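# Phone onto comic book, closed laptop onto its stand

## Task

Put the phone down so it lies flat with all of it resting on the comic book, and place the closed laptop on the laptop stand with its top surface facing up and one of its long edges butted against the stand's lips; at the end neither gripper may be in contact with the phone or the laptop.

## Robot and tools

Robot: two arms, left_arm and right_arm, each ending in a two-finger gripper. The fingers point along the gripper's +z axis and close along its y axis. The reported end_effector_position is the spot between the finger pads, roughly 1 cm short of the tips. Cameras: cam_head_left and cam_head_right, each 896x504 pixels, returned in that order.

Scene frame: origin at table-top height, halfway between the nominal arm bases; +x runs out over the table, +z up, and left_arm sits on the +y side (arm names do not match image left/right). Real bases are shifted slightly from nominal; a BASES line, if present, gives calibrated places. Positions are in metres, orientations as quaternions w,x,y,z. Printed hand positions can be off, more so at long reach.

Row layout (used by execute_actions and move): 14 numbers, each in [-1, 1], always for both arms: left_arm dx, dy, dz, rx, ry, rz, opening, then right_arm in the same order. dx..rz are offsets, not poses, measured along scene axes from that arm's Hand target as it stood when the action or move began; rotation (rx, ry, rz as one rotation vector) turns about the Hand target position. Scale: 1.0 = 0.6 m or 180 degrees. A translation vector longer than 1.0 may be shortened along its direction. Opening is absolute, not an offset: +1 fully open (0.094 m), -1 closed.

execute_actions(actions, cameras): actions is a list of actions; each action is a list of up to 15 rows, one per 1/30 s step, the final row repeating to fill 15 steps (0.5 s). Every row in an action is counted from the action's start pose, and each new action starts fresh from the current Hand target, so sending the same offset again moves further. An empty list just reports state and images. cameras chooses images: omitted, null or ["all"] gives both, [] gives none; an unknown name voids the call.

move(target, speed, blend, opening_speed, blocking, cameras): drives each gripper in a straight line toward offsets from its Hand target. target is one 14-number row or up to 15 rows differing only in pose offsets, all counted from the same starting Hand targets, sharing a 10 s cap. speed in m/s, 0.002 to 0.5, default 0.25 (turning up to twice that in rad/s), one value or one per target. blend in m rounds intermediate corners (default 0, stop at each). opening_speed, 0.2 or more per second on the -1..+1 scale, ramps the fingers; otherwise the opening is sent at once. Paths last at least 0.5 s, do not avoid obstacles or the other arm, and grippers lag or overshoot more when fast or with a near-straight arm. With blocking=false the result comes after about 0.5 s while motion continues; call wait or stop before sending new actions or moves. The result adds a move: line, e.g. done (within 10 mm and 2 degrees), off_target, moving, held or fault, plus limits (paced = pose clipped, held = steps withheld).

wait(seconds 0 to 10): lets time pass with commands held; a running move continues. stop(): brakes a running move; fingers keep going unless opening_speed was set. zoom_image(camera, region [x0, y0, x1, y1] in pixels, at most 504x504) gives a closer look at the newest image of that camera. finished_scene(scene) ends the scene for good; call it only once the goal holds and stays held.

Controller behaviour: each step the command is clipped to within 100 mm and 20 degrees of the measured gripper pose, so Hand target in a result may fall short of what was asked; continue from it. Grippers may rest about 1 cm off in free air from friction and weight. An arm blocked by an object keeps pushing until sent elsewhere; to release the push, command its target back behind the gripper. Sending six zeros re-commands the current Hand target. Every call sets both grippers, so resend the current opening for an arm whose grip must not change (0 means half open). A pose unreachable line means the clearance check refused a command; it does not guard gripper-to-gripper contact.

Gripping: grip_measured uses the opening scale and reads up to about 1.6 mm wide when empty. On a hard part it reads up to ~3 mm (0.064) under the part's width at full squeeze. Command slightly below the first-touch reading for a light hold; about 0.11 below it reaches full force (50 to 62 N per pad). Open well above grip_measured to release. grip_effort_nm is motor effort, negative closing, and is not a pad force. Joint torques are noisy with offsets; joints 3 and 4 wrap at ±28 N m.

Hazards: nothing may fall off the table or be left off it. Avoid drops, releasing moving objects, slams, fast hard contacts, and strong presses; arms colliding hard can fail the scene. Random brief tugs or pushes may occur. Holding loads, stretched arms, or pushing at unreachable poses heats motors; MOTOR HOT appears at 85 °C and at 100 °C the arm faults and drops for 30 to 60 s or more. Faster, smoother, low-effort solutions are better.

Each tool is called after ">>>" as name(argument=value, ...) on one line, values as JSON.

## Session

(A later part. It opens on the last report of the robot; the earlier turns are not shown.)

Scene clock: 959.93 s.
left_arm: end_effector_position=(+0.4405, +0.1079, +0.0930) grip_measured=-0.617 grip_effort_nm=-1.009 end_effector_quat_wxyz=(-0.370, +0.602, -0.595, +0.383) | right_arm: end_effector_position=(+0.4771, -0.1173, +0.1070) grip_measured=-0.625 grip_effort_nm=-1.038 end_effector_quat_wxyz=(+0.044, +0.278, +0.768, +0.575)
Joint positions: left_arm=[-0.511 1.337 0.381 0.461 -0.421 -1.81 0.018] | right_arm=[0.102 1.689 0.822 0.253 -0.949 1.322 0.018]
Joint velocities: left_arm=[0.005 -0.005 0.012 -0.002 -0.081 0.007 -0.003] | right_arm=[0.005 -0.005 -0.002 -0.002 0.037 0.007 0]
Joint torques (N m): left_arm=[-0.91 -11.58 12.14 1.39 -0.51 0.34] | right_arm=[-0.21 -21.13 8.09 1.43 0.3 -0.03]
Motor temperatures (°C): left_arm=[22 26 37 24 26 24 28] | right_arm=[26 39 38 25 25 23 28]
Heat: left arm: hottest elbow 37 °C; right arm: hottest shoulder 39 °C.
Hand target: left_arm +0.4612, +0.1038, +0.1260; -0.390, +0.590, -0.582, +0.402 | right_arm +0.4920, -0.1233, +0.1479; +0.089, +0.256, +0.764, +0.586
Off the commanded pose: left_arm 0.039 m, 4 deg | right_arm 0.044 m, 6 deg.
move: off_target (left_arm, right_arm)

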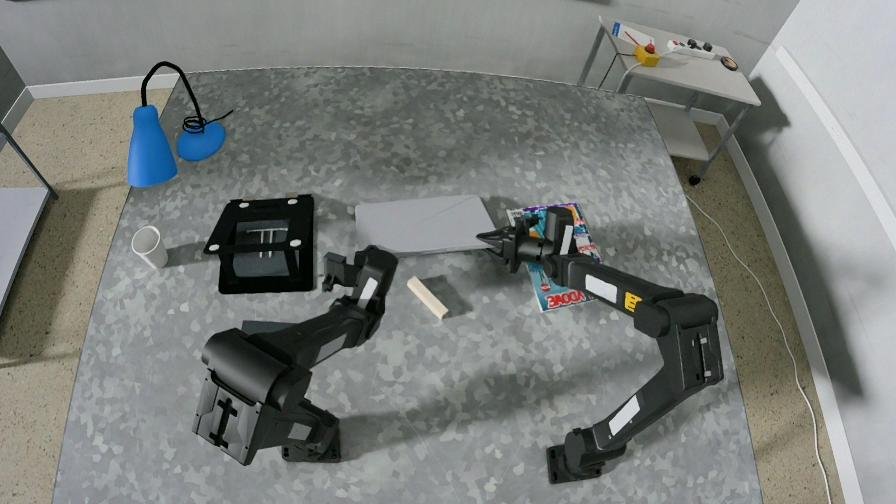

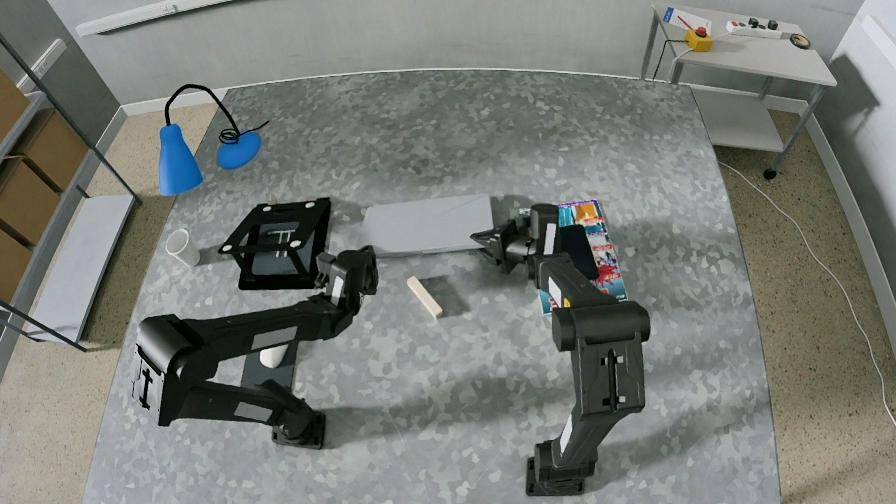

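>>> move(target=[0,0,0.07,0,0,0,-0.85,0,0,0.07,0,0,0,-0.85], speed=0.05)

>>> zoom_image(camera="cam_head_left", region=[270, 150, 550, 330])

>>> zoom_image(camera="cam_head_right", region=[270, 150, 550, 330])

Scene clock: 963.70 s.
left_arm: end_effector_position=(+0.4308, +0.1103, +0.1095) grip_measured=-0.617 grip_effort_nm=-1.009 end_effector_quat_wxyz=(-0.352, +0.613, -0.605, +0.367) | right_arm: end_effector_position=(+0.4642, -0.1158, +0.1253) grip_measured=-0.629 grip_effort_nm=-1.043 end_effector_quat_wxyz=(+0.019, +0.301, +0.770, +0.562)
Joint positions: left_arm=[-0.511 1.218 0.404 0.261 -0.407 -1.837 0.018] | right_arm=[0.11 1.612 0.822 0.12 -0.937 1.34 0.017]
Joint velocities: left_arm=[-0.005 -0.005 0.002 -0.002 0.007 -0.037 0] | right_arm=[-0.015 -0.034 0.002 -0.002 -0.066 0.007 0.001]
Joint torques (N m): left_arm=[-0.44 -11.81 15.56 1.85 -1.26 0.61] | right_arm=[-0.62 -21.42 11.08 1.58 -0.05 -0.21]
Motor temperatures (°C): left_arm=[22 26 37 24 26 24 28] | right_arm=[26 38 39 25 25 23 28]
Heat: left arm: hottest elbow 37 °C; right arm: hottest elbow 39 °C.
Hand target: left_arm +0.4618, +0.1032, +0.1677; -0.390, +0.590, -0.582, +0.402 | right_arm +0.4929, -0.1230, +0.1898; +0.089, +0.256, +0.764, +0.586
Off the commanded pose: left_arm 0.066 m, 7 deg | right_arm 0.071 m, 10 deg.
move: off_target (left_arm, right_arm)

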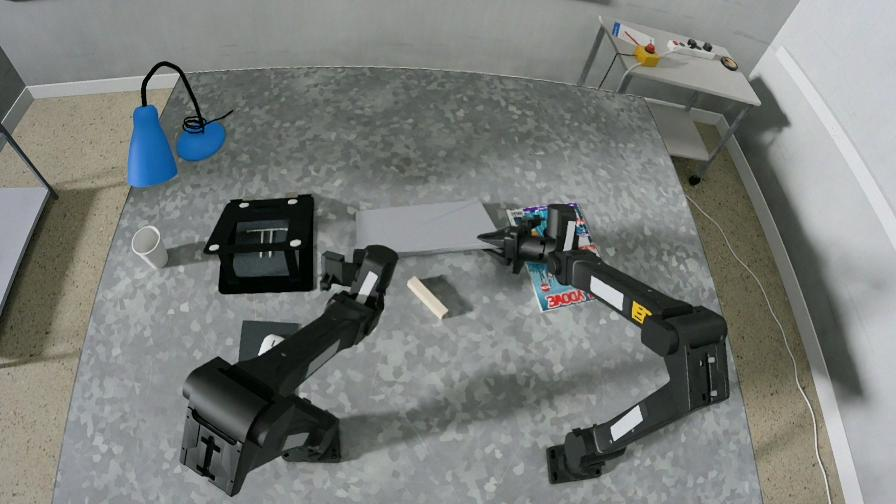

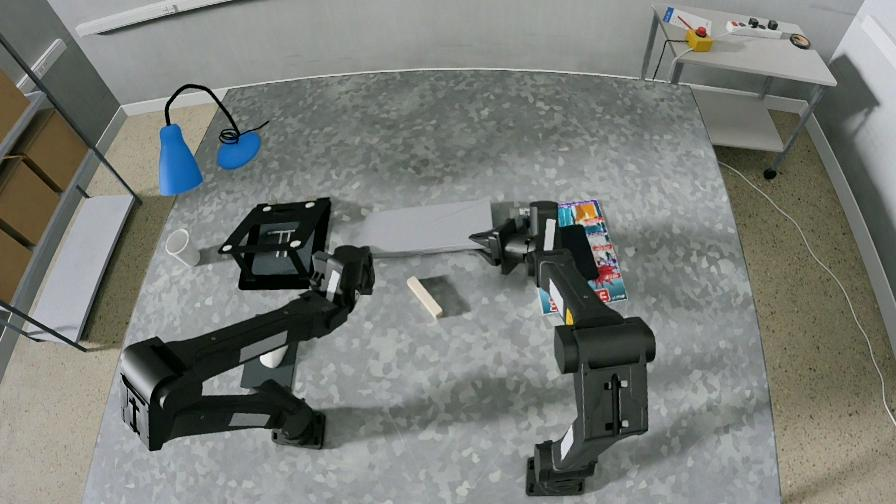

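Scaled by 1.800.

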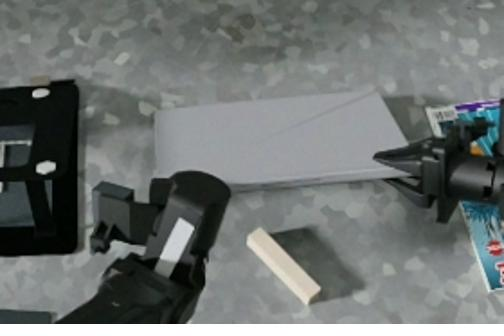

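Scaled by 1.800.

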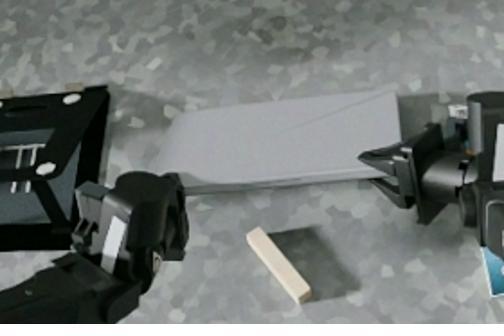

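>>> move(target=[0,0,0.06,0,-0.05,0,-0.85,0,0,0.055,0,-0.05,0,-0.85], speed=0.05)

>>> zoom_image(camera="cam_head_left", region=[270, 150, 550, 330])

>>> zoom_image(camera="cam_head_right", region=[270, 150, 550, 330])

Scene clock: 969.70 s.
left_arm: end_effector_position=(+0.4399, +0.1094, +0.1377) grip_measured=-0.617 grip_effort_nm=-1.009 end_effector_quat_wxyz=(-0.388, +0.596, -0.580, +0.398) | right_arm: end_effector_position=(+0.4716, -0.1158, +0.1558) grip_measured=-0.633 grip_effort_nm=-1.033 end_effector_quat_wxyz=(+0.065, +0.274, +0.766, +0.578)
Joint positions: left_arm=[-0.519 1.199 0.404 0.356 -0.45 -1.798 0.018] | right_arm=[0.111 1.565 0.822 0.181 -0.921 1.337 0.017]
Joint velocities: left_arm=[0.015 -0.005 0.012 -0.007 -0.022 -0.037 0] | right_arm=[-0.005 0.005 0.002 0.007 0.007 0.022 0.001]
Joint torques (N m): left_arm=[-1.03 -12.4 13.5 4.34 -1.04 0.84] | right_arm=[-0.56 -21.13 10.29 3.19 -0.17 -0.42]
Motor temperatures (°C): left_arm=[22 26 38 24 27 24 28] | right_arm=[26 38 40 25 25 23 28]
Heat: left arm: hottest elbow 38 °C; right arm: hottest elbow 40 °C.
Hand target: left_arm +0.4618, +0.1030, +0.2037; -0.434, +0.556, -0.549, +0.448 | right_arm +0.4932, -0.1230, +0.2227; +0.149, +0.209, +0.755, +0.603
Off the commanded pose: left_arm 0.070 m, 10 deg | right_arm 0.071 m, 13 deg.
move: off_target (left_arm, right_arm)

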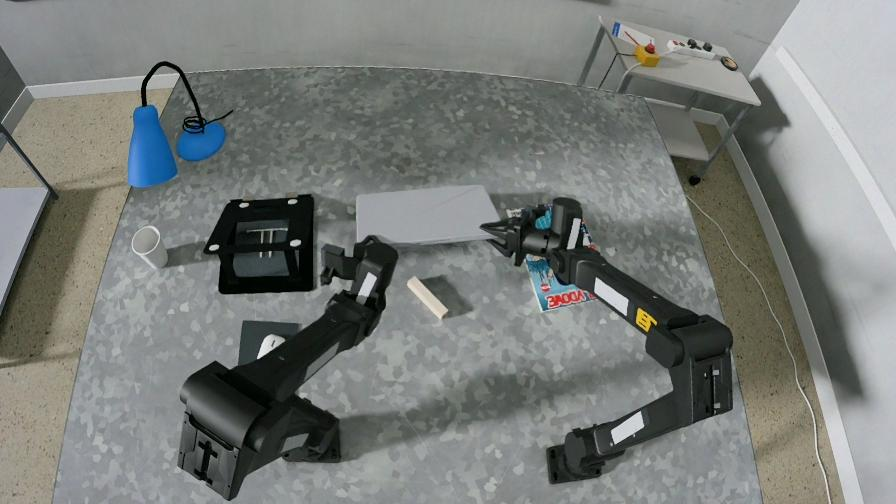

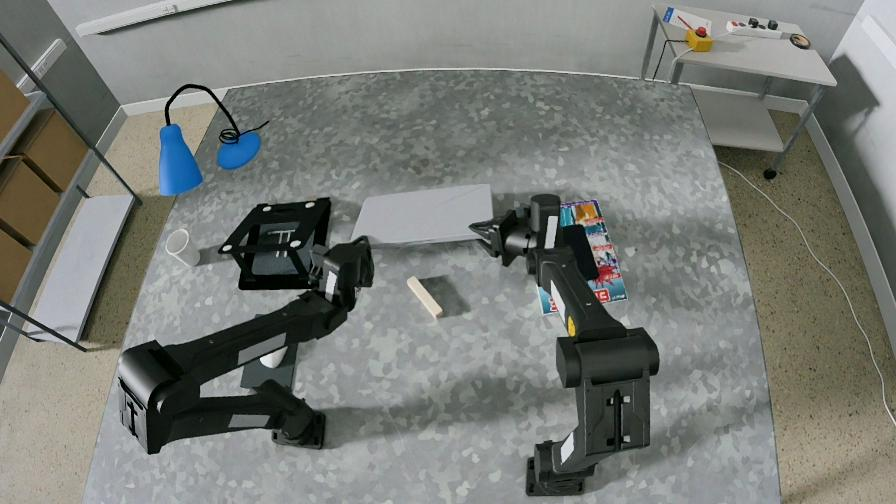

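Scaled by 1.800.

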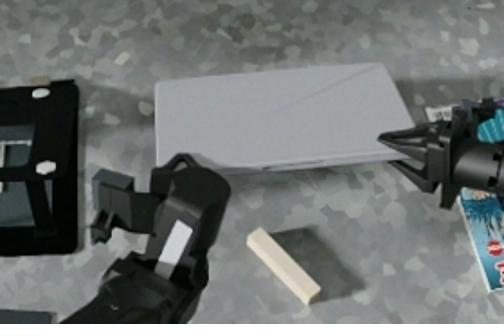

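Scaled by 1.800.

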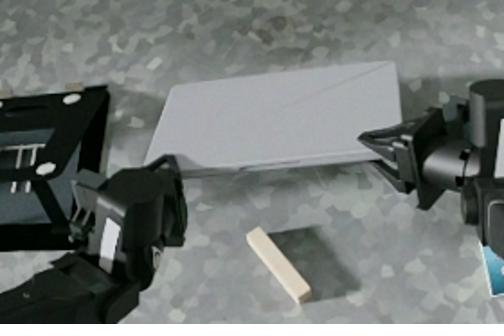

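>>> zoom_image(camera="cam_head_left", region=[340, 170, 440, 260])

>>> zoom_image(camera="cam_head_right", region=[340, 170, 440, 260])

>>> zoom_image(camera="cam_head_left", region=[430, 170, 530, 260])

>>> zoom_image(camera="cam_head_right", region=[430, 170, 530, 260])

Scaled by 5.040.

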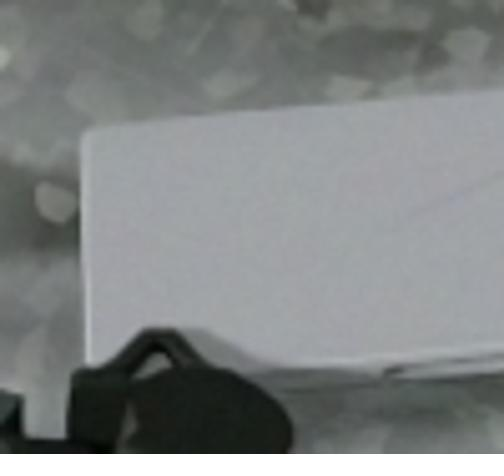

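Scaled by 5.040.

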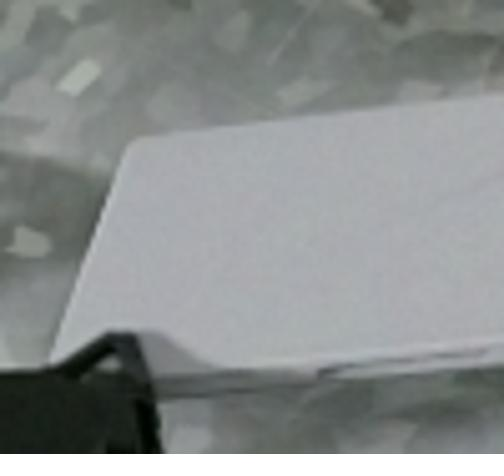

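Scaled by 5.040.

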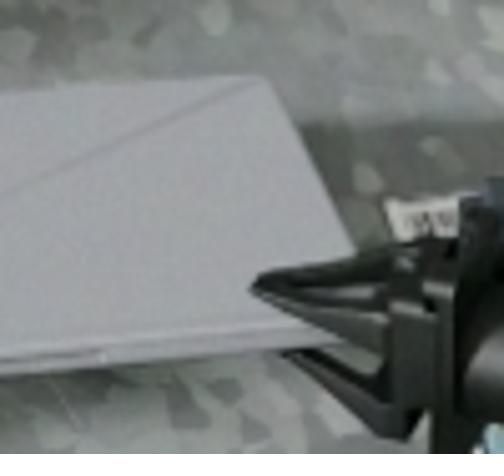

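Scaled by 5.040.

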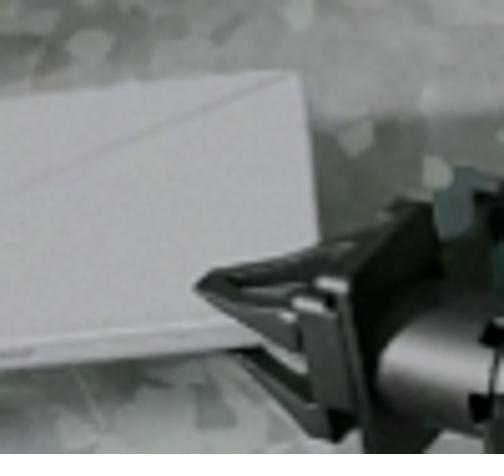

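>>> move(target=[0,0,0.115,0.022,0,0,-0.85,0,0,0.085,0.022,0,0,-0.85], speed=0.05)

>>> zoom_image(camera="cam_head_left", region=[290, 140, 550, 290])

>>> zoom_image(camera="cam_head_right", region=[290, 140, 550, 290])

Scene clock: 997.07 s.
left_arm: end_effector_position=(+0.4325, +0.1143, +0.1840) grip_measured=-0.617 grip_effort_nm=-1.013 end_effector_quat_wxyz=(-0.404, +0.583, -0.593, +0.382) | right_arm: end_effector_position=(+0.4645, -0.1121, +0.1908) grip_measured=-0.635 grip_effort_nm=-1.038 end_effector_quat_wxyz=(+0.055, +0.275, +0.750, +0.599)
Joint positions: left_arm=[-0.526 1.039 0.457 0.139 -0.474 -1.748 0.018] | right_arm=[0.114 1.499 0.822 0.181 -0.95 1.417 0.017]
Joint velocities: left_arm=[-0.005 0.005 -0.002 -0.007 -0.095 -0.051 -0.001] | right_arm=[0.005 -0.005 -0.012 0.012 0.007 0.051 0.001]
Joint torques (N m): left_arm=[-2.08 -11.22 20.16 2.3 -1.12 1.03] | right_arm=[-1.2 -20.72 13.11 2.71 -0.14 -0.21]
Motor temperatures (°C): left_arm=[22 26 40 24 28 24 29] | right_arm=[26 38 43 25 25 24 29]
Heat: left arm: hottest elbow 40 °C; right arm: hottest elbow 43 °C.
Hand target: left_arm +0.4628, +0.1018, +0.2724; -0.453, +0.541, -0.564, +0.429 | right_arm +0.4940, -0.1230, +0.2736; +0.142, +0.214, +0.734, +0.628
Off the commanded pose: left_arm 0.094 m, 10 deg | right_arm 0.088 m, 13 deg.
move: off_target (left_arm, right_arm); limits=paced

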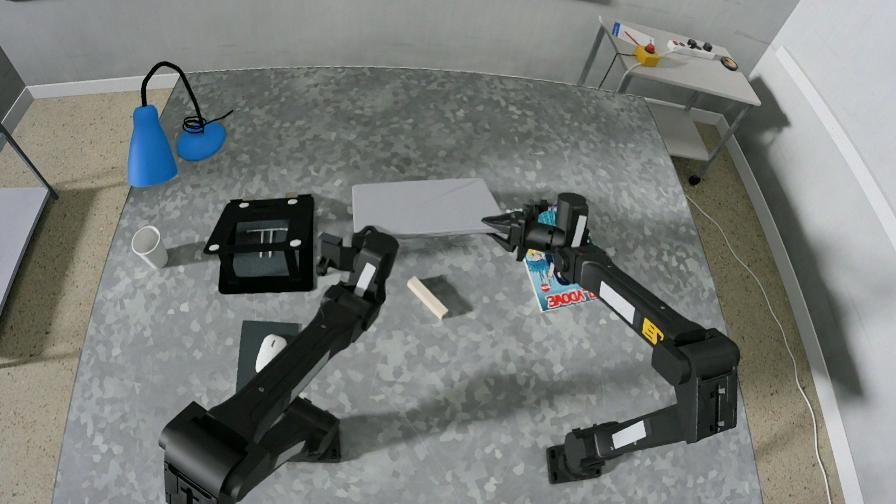

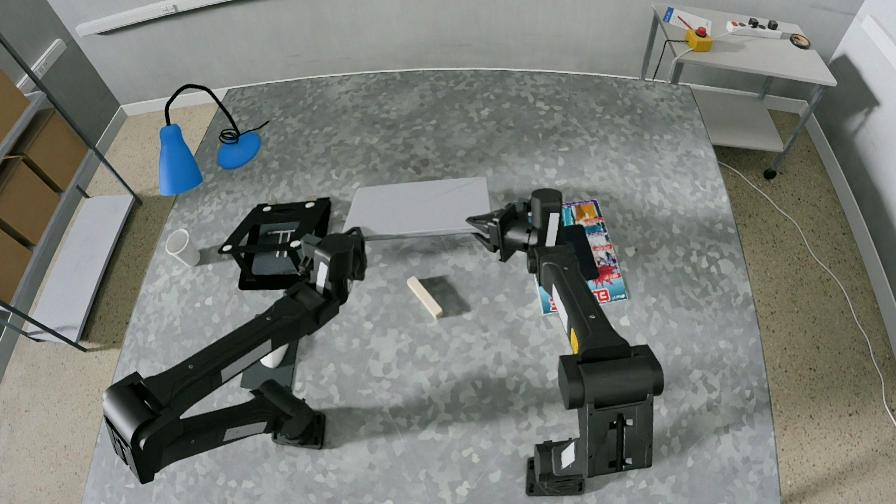

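Scaled by 1.938.

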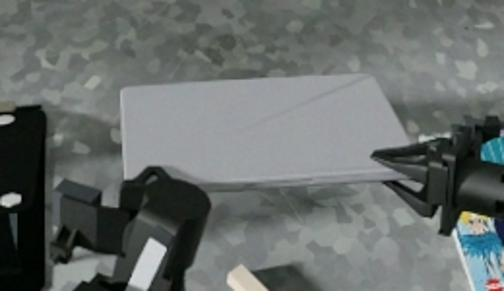

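Scaled by 1.938.

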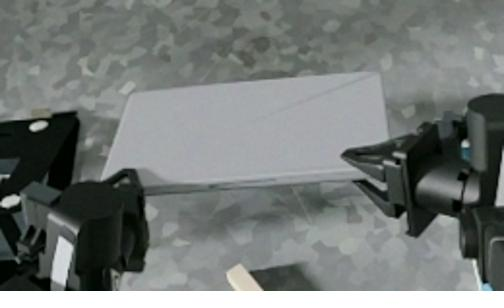

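>>> move(target=[-0.01,0.25,0.03,0,0,0,-0.85,-0.01,0.25,0.03,0,0,0,-0.85], speed=0.06)

>>> zoom_image(camera="cam_head_left", region=[190, 140, 450, 290])

>>> zoom_image(camera="cam_head_right", region=[190, 140, 450, 290])

Scene clock: 1013.20 s.
left_arm: end_effector_position=(+0.4396, +0.2370, +0.2078) grip_measured=-0.622 grip_effort_nm=-1.004 end_effector_quat_wxyz=(-0.380, +0.587, -0.599, +0.390) | right_arm: end_effector_position=(+0.4568, +0.0107, +0.2185) grip_measured=-0.632 grip_effort_nm=-1.038 end_effector_quat_wxyz=(+0.072, +0.289, +0.751, +0.589)
Joint positions: left_arm=[-0.034 0.886 0.457 0.01 0.016 -1.565 0.018] | right_arm=[0.406 1.496 0.893 0.227 -0.636 1.586 0.017]
Joint velocities: left_arm=[-0.015 -0.015 0.002 -0.002 -0.007 -0.051 0] | right_arm=[-0.015 0.015 -0.007 -0.002 0.037 -0.081 0]
Joint torques (N m): left_arm=[0.79 -10.93 18.32 3.7 -0.32 0.62] | right_arm=[0.62 -16.38 15.72 2.86 -0.07 -0.64]
Motor temperatures (°C): left_arm=[22 26 42 24 28 25 29] | right_arm=[26 39 44 25 24 24 29]
Heat: left arm: hottest elbow 42 °C; right arm: hottest elbow 44 °C.
Hand target: left_arm +0.4587, +0.2514, +0.2921; -0.453, +0.541, -0.565, +0.428 | right_arm +0.4903, +0.0277, +0.2914; +0.142, +0.214, +0.735, +0.628
Off the commanded pose: left_arm 0.086 m, 12 deg | right_arm 0.081 m, 13 deg.
move: off_target (left_arm, right_arm)

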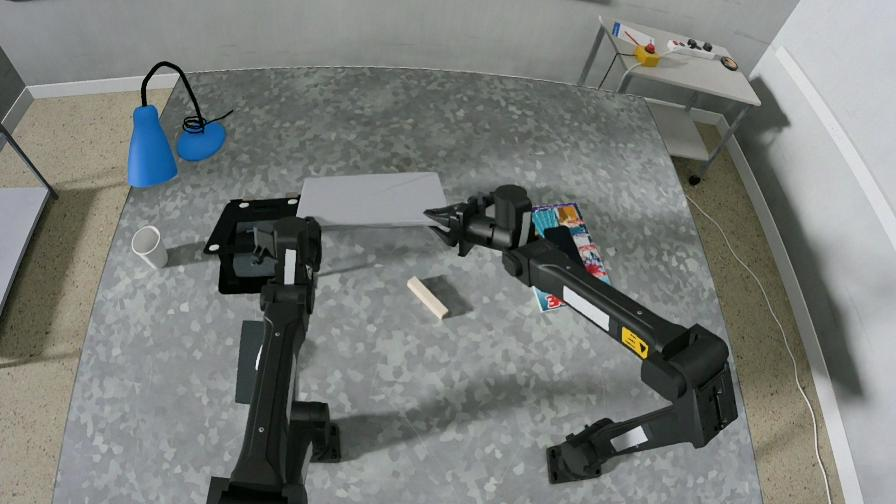

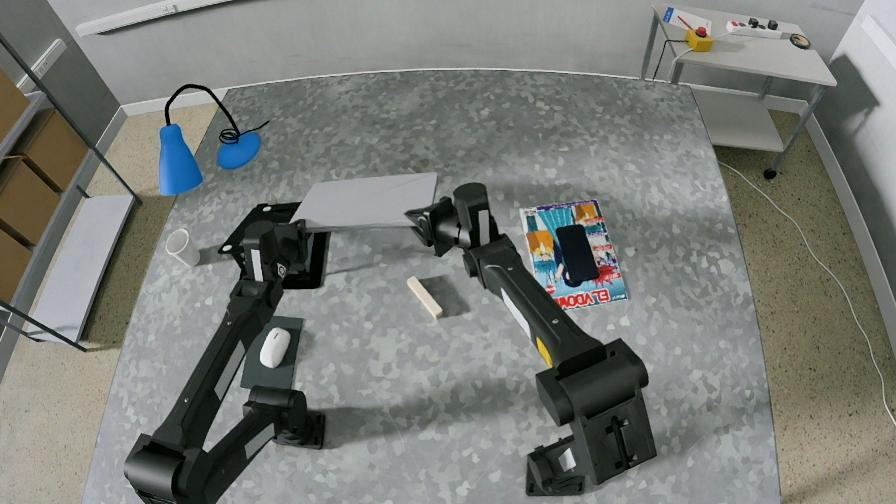

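Scaled by 1.938.

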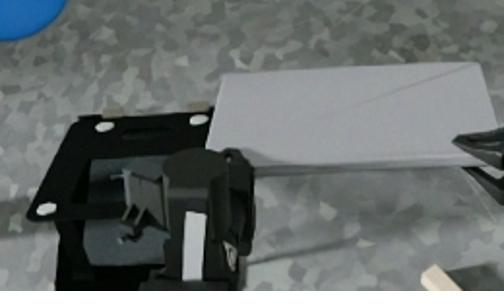

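Scaled by 1.938.

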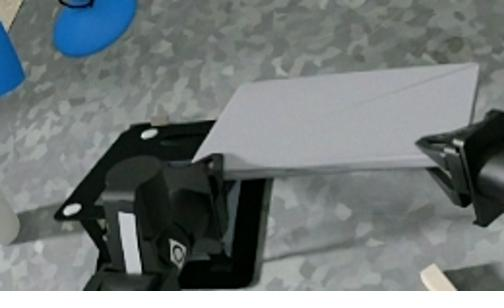

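>>> move(target=[-0.01,0.25,0.0,0,0,0,-0.85,-0.01,0.25,0.0,0,0,0,-0.85], speed=0.06)

>>> zoom_image(camera="cam_head_left", region=[130, 140, 390, 290])

>>> zoom_image(camera="cam_head_right", region=[160, 140, 420, 290])

Scene clock: 1018.97 s.
left_arm: end_effector_position=(+0.4132, +0.3749, +0.1871) grip_measured=-0.626 grip_effort_nm=-1.004 end_effector_quat_wxyz=(-0.361, +0.615, -0.574, +0.402) | right_arm: end_effector_position=(+0.4521, +0.1513, +0.2135) grip_measured=-0.636 grip_effort_nm=-1.038 end_effector_quat_wxyz=(+0.082, +0.272, +0.762, +0.581)
Joint positions: left_arm=[0.516 0.971 0.457 0.018 0.508 -1.402 0.018] | right_arm=[0.662 1.666 1.087 0.235 -0.398 1.636 0.017]
Joint velocities: left_arm=[0.005 -0.005 -0.002 0.002 0.066 0.037 -0.001] | right_arm=[-0.005 -0.015 0.012 0.002 0.007 0.022 0]
Joint torques (N m): left_arm=[0.32 -9.29 20.51 4.97 0.96 0.41] | right_arm=[0.67 -19.25 16.77 2.59 0.43 -0.56]
Motor temperatures (°C): left_arm=[22 26 44 24 28 24 29] | right_arm=[26 39 46 25 24 24 29]
Heat: left arm: hottest elbow 44 °C; right arm: hottest elbow 46 °C.
Hand target: left_arm +0.4482, +0.3975, +0.2780; -0.453, +0.541, -0.566, +0.427 | right_arm +0.4863, +0.1781, +0.2911; +0.142, +0.214, +0.735, +0.628
Off the commanded pose: left_arm 0.115 m, 14 deg; position clipped | right_arm 0.088 m, 11 deg.
move: off_target (left_arm, right_arm); limits=paced

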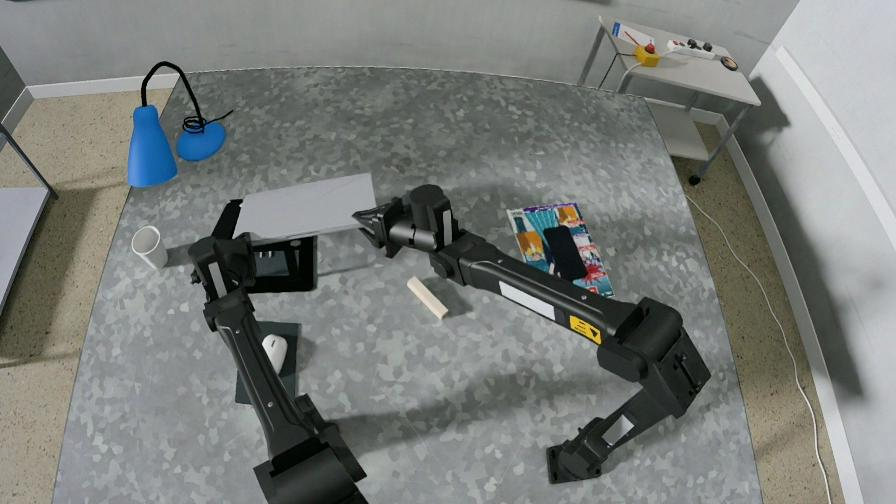

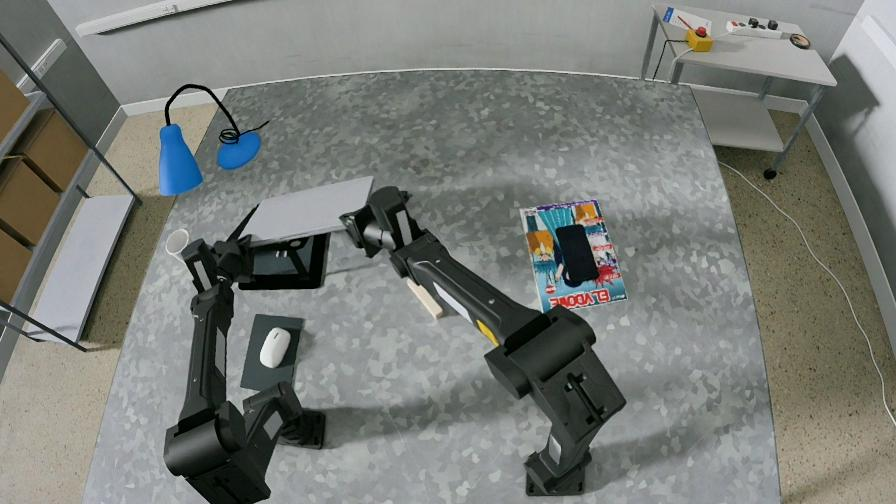

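Scaled by 1.938.

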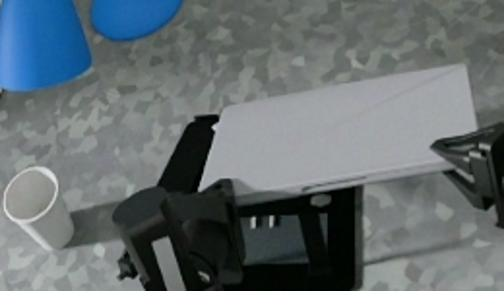

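Scaled by 1.938.

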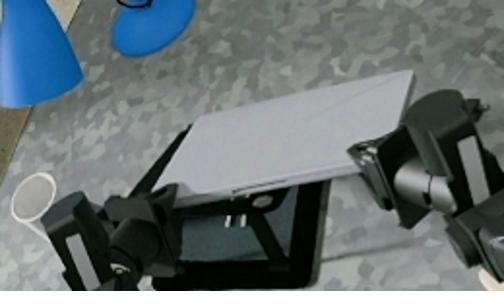

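>>> move(target=[0.04,0.075,0.0,0,0,-0.02,-0.85,0,0.08,-0.04,0,0,-0.02,-0.85], speed=0.05)

>>> zoom_image(camera="cam_head_left", region=[130, 140, 390, 290])

>>> zoom_image(camera="cam_head_right", region=[160, 140, 420, 290])

Scene clock: 1038.73 s.
left_arm: end_effector_position=(+0.4176, +0.4094, +0.1629) grip_measured=-0.627 grip_effort_nm=-1.009 end_effector_quat_wxyz=(-0.351, +0.607, -0.574, +0.423) | right_arm: end_effector_position=(+0.4572, +0.1897, +0.1951) grip_measured=-0.644 grip_effort_nm=-1.038 end_effector_quat_wxyz=(+0.109, +0.294, +0.758, +0.572)
Joint positions: left_arm=[0.634 1.131 0.472 0.136 0.656 -1.353 0.018] | right_arm=[0.734 1.747 1.146 0.262 -0.258 1.663 0.017]
Joint velocities: left_arm=[-0.005 0.005 -0.002 0.012 0.022 -0.007 0.001] | right_arm=[0.005 0.005 -0.012 -0.002 -0.037 -0.007 0]
Joint torques (N m): left_arm=[-1.2 -10.52 20.82 4.31 1.54 0.48] | right_arm=[1.49 -19.6 16.5 3.19 0.53 -0.55]
Motor temperatures (°C): left_arm=[22 26 50 25 29 24 29] | right_arm=[26 39 56 25 25 24 29]
Heat: left arm: hottest elbow 50 °C; right arm: hottest elbow 56 °C.
Hand target: left_arm +0.4592, +0.4341, +0.2504; -0.439, +0.523, -0.583, +0.440 | right_arm +0.4865, +0.2263, +0.2668; +0.161, +0.237, +0.728, +0.623
Off the commanded pose: left_arm 0.132 m, 14 deg; position clipped | right_arm 0.086 m, 11 deg.
move: off_target (left_arm, right_arm); limits=paced

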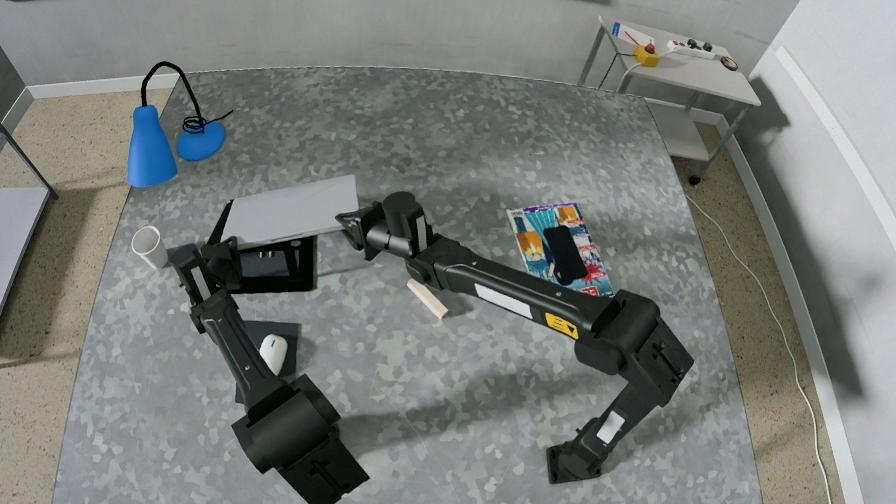

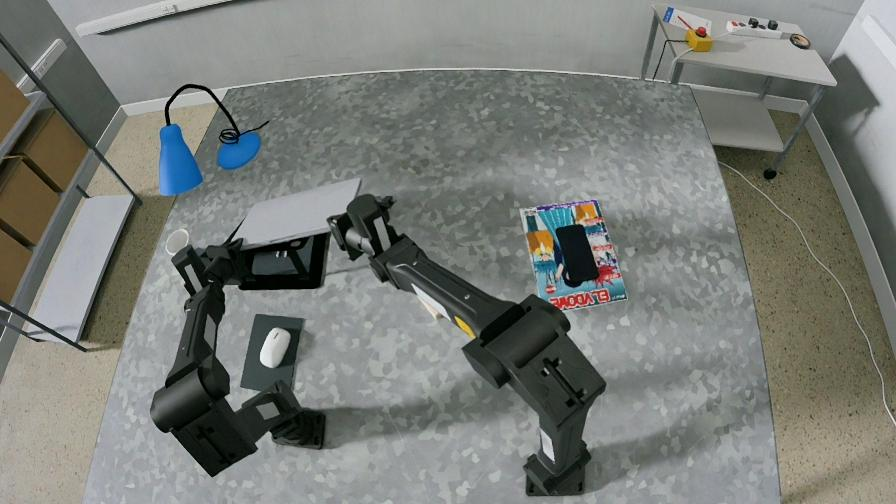

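Scaled by 1.938.

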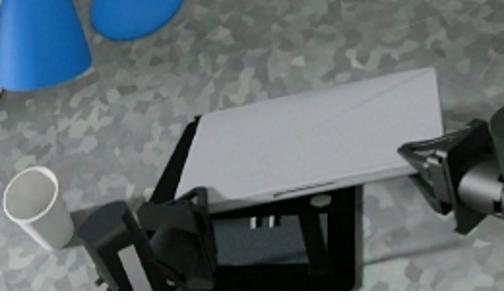

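Scaled by 1.938.

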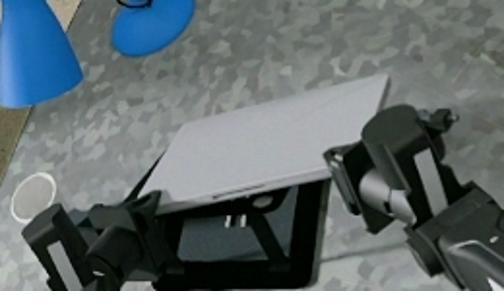

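>>> move(target=[0.04,0.08,0.0,0,0,-0.01,-0.85,-0.02,0.075,-0.06,0,0,-0.01,-0.85], speed=0.05)

>>> zoom_image(camera="cam_head_left", region=[130, 140, 390, 290])

>>> zoom_image(camera="cam_head_right", region=[160, 140, 420, 290])

Scene clock: 1047.00 s.
left_arm: end_effector_position=(+0.4404, +0.4545, +0.1594) grip_measured=-0.630 grip_effort_nm=-1.009 end_effector_quat_wxyz=(-0.353, +0.589, -0.587, +0.429) | right_arm: end_effector_position=(+0.4616, +0.2325, +0.1817) grip_measured=-0.645 grip_effort_nm=-1.038 end_effector_quat_wxyz=(+0.129, +0.312, +0.738, +0.584)
Joint positions: left_arm=[0.711 1.298 0.587 0.158 0.754 -1.27 0.017] | right_arm=[0.799 1.844 1.213 0.339 -0.143 1.71 0.017]
Joint velocities: left_arm=[-0.005 -0.015 -0.017 0.022 -0.007 -0.051 -0.001] | right_arm=[-0.005 -0.015 0.012 -0.002 0.007 -0.022 -0.001]
Joint torques (N m): left_arm=[-2.37 -13.39 20.59 3.63 1.75 0.11] | right_arm=[2.26 -19.55 15.17 2.77 0.34 -0.78]
Motor temperatures (°C): left_arm=[22 26 51 25 30 24 29] | right_arm=[26 39 54 26 25 24 29]
Heat: left arm: hottest elbow 51 °C; right arm: hottest elbow 54 °C.
Hand target: left_arm +0.4818, +0.4804, +0.2466; -0.432, +0.513, -0.592, +0.447 | right_arm +0.4746, +0.2715, +0.2308; +0.171, +0.249, +0.724, +0.620
Off the commanded pose: left_arm 0.104 m, 13 deg; position clipped | right_arm 0.064 m, 10 deg.
move: off_target (left_arm, right_arm); limits=paced

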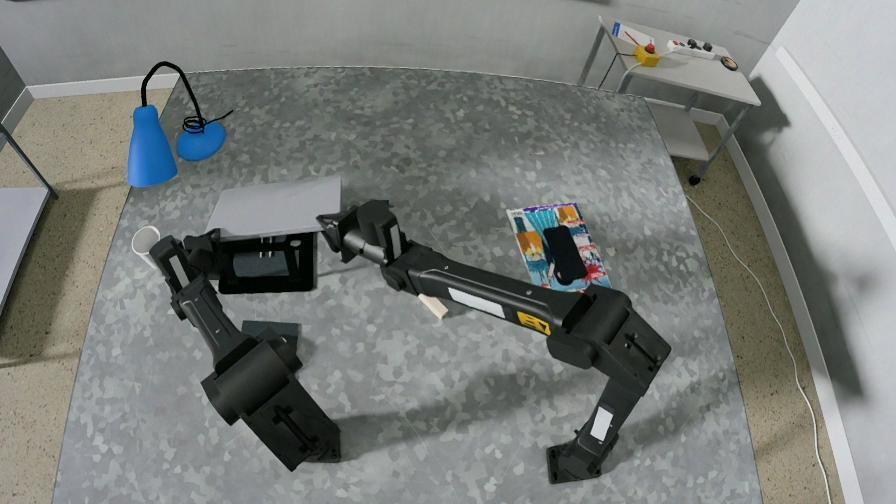

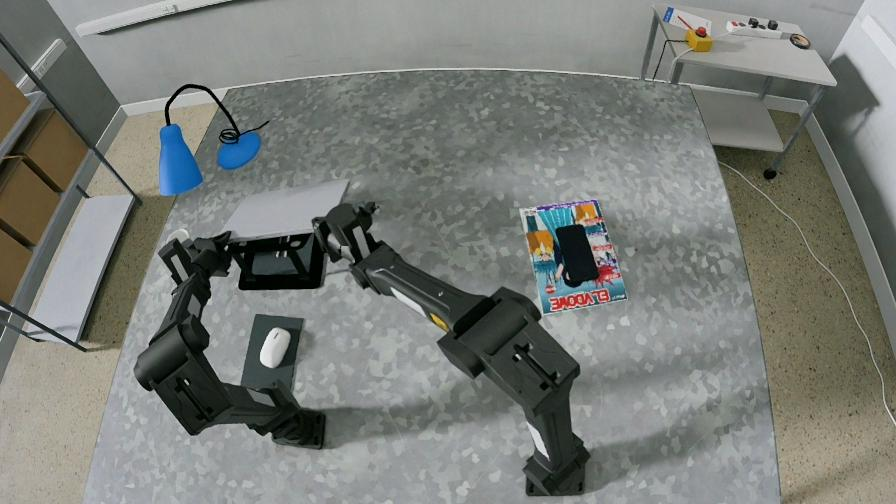

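Scaled by 1.938.

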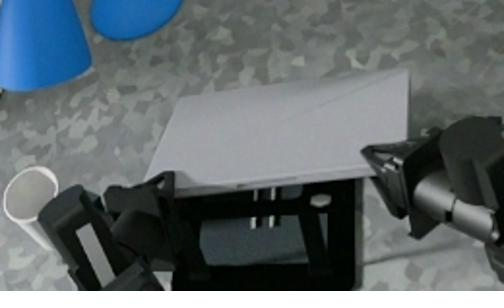

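Scaled by 1.938.

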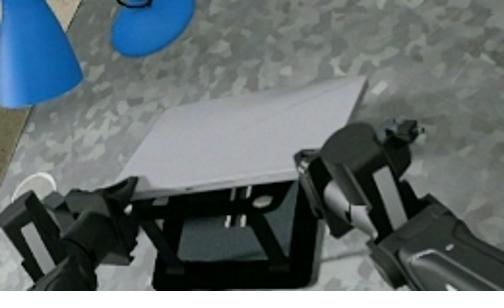

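>>> move(target=[0.0,0.045,-0.03,0,0,0,-0.85,0,0.045,-0.065,0,0,0,-0.85], speed=0.04)

>>> zoom_image(camera="cam_head_left", region=[130, 140, 390, 290])

>>> zoom_image(camera="cam_head_right", region=[160, 140, 420, 290])

Scene clock: 1054.30 s.
left_arm: end_effector_position=(+0.4486, +0.4844, +0.1571) grip_measured=-0.631 grip_effort_nm=-1.009 end_effector_quat_wxyz=(-0.367, +0.577, -0.588, +0.432) | right_arm: end_effector_position=(+0.4691, +0.2621, +0.1681) grip_measured=-0.645 grip_effort_nm=-1.038 end_effector_quat_wxyz=(+0.132, +0.308, +0.724, +0.602)
Joint positions: left_arm=[0.758 1.382 0.639 0.203 0.801 -1.235 0.017] | right_arm=[0.825 1.932 1.275 0.415 -0.118 1.727 0.017]
Joint velocities: left_arm=[0.005 -0.005 0.002 -0.007 0.022 0.007 0] | right_arm=[-0.015 -0.015 -0.012 -0.012 0.007 -0.037 0]
Joint torques (N m): left_arm=[-1.55 -13.27 18.52 3.63 1.75 0] | right_arm=[2.55 -19.55 13.87 2.3 0.38 -0.91]
Motor temperatures (°C): left_arm=[22 26 50 24 31 24 29] | right_arm=[26 39 56 26 25 25 29]
Heat: left arm: hottest elbow 50 °C; right arm: hottest elbow 56 °C.
Hand target: left_arm +0.4821, +0.5074, +0.2288; -0.432, +0.514, -0.592, +0.447 | right_arm +0.4744, +0.2983, +0.1918; +0.171, +0.249, +0.724, +0.620
Off the commanded pose: left_arm 0.082 m, 11 deg | right_arm 0.044 m, 8 deg.
move: off_target (left_arm, right_arm)

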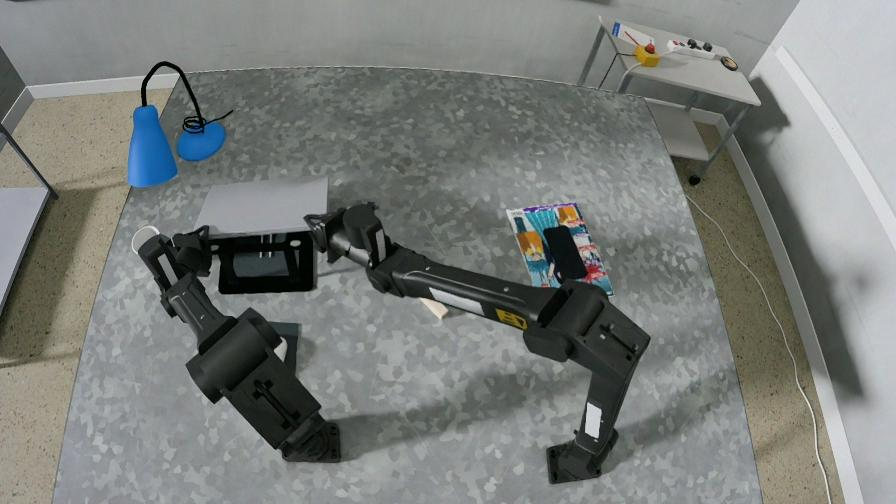

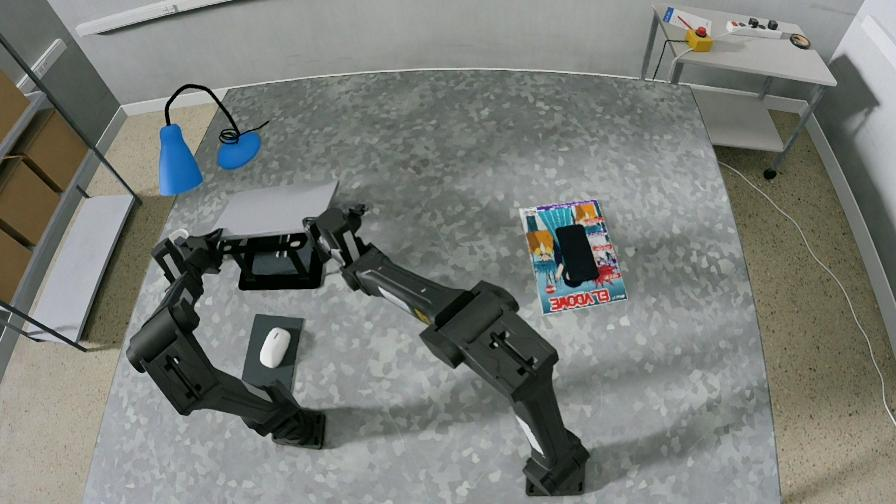

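Scaled by 1.938.

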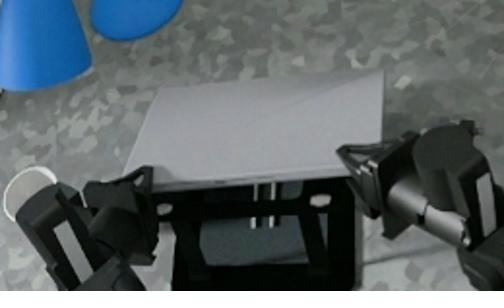

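Scaled by 1.938.

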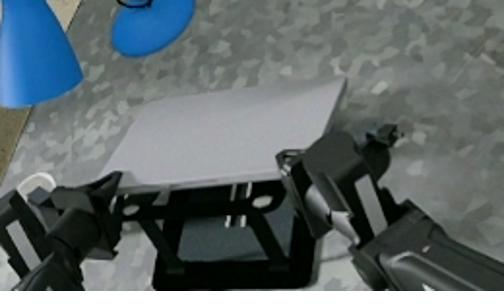

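>>> move(target=[0.0,-0.005,-0.04,0,0,0,-0.85,0,-0.005,-0.055,0,0,0,-0.85], speed=0.04)

>>> zoom_image(camera="cam_head_left", region=[130, 140, 390, 290])

>>> zoom_image(camera="cam_head_right", region=[160, 140, 420, 290])

Scene clock: 1059.00 s.
left_arm: end_effector_position=(+0.4550, +0.4899, +0.1586) grip_measured=-0.633 grip_effort_nm=-1.009 end_effector_quat_wxyz=(-0.390, +0.558, -0.591, +0.433) | right_arm: end_effector_position=(+0.4725, +0.2673, +0.1581) grip_measured=-0.642 grip_effort_nm=-1.038 end_effector_quat_wxyz=(+0.137, +0.302, +0.712, +0.619)
Joint positions: left_arm=[0.759 1.413 0.639 0.29 0.808 -1.233 0.017] | right_arm=[0.826 1.974 1.275 0.501 -0.117 1.73 0.017]
Joint velocities: left_arm=[-0.005 0.005 -0.007 0.007 -0.007 -0.022 0] | right_arm=[-0.005 0.015 -0.002 -0.012 0.007 -0.051 0]
Joint torques (N m): left_arm=[-2.37 -11.93 15.77 3.74 1.26 -0.08] | right_arm=[2.2 -18.73 12.19 1.72 0.18 -0.94]
Motor temperatures (°C): left_arm=[22 26 50 24 31 24 29] | right_arm=[26 39 56 25 25 25 29]
Heat: left arm: hottest elbow 50 °C; right arm: hottest elbow 56 °C.
Hand target: left_arm +0.4820, +0.5044, +0.2049; -0.432, +0.513, -0.592, +0.447 | right_arm +0.4739, +0.2953, +0.1588; +0.171, +0.249, +0.724, +0.620
Off the commanded pose: left_arm 0.055 m, 7 deg | right_arm 0.028 m, 7 deg.
move: off_target (left_arm, right_arm)

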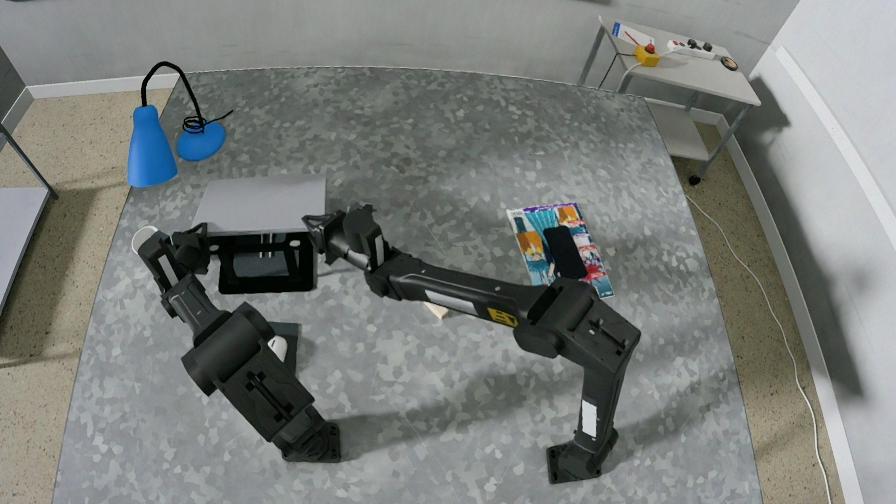

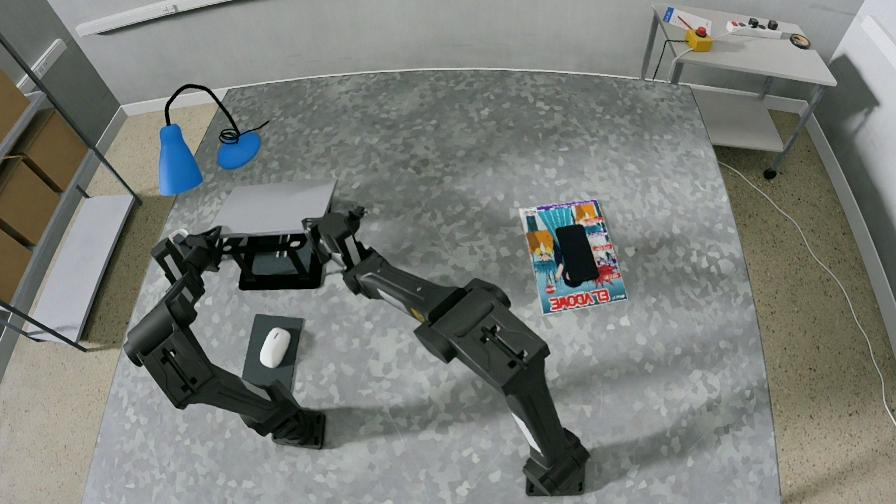

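Scaled by 1.938.

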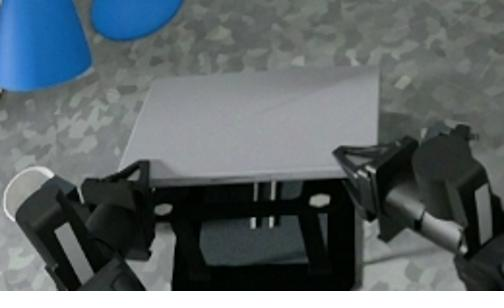

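Scaled by 1.938.

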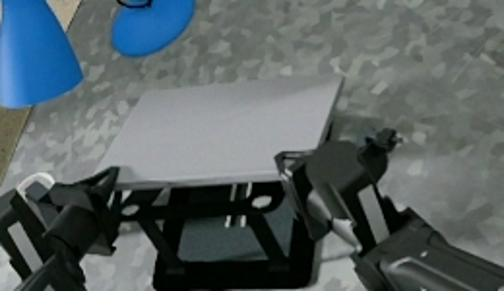

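>>> zoom_image(camera="cam_head_left", region=[180, 205, 260, 265])

>>> zoom_image(camera="cam_head_right", region=[195, 205, 275, 265])

>>> zoom_image(camera="cam_head_right", region=[270, 205, 350, 265])

>>> zoom_image(camera="cam_head_left", region=[270, 205, 350, 265])

Scaled by 6.300.

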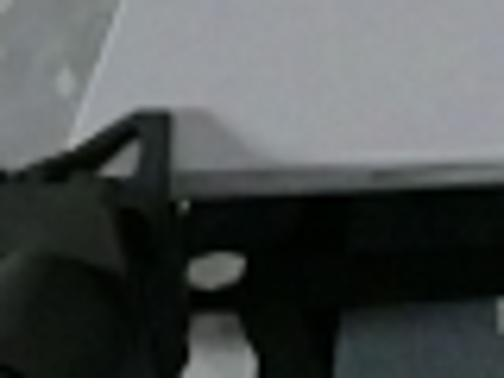

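Scaled by 6.300.

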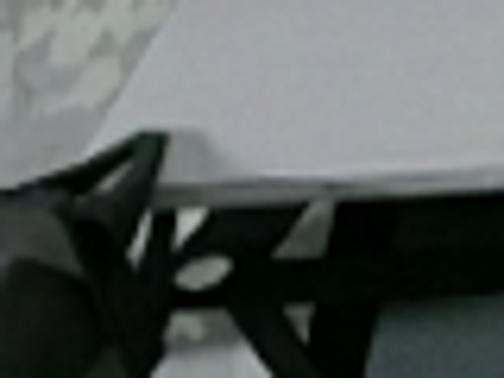

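Scaled by 6.300.

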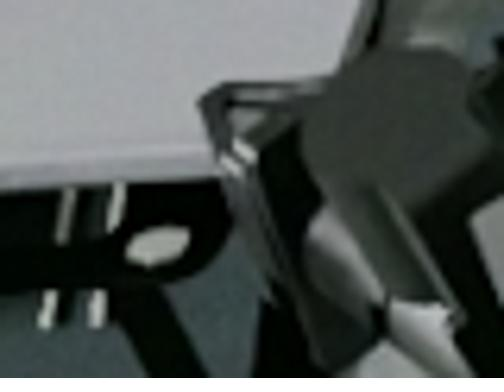

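Scaled by 6.300.

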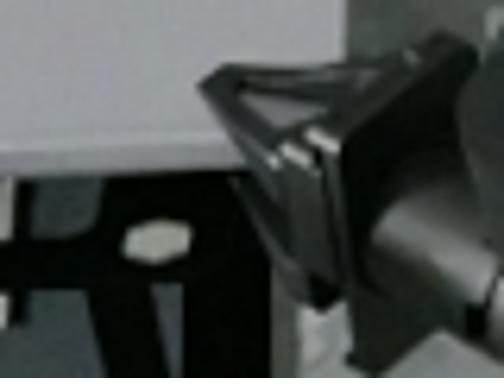

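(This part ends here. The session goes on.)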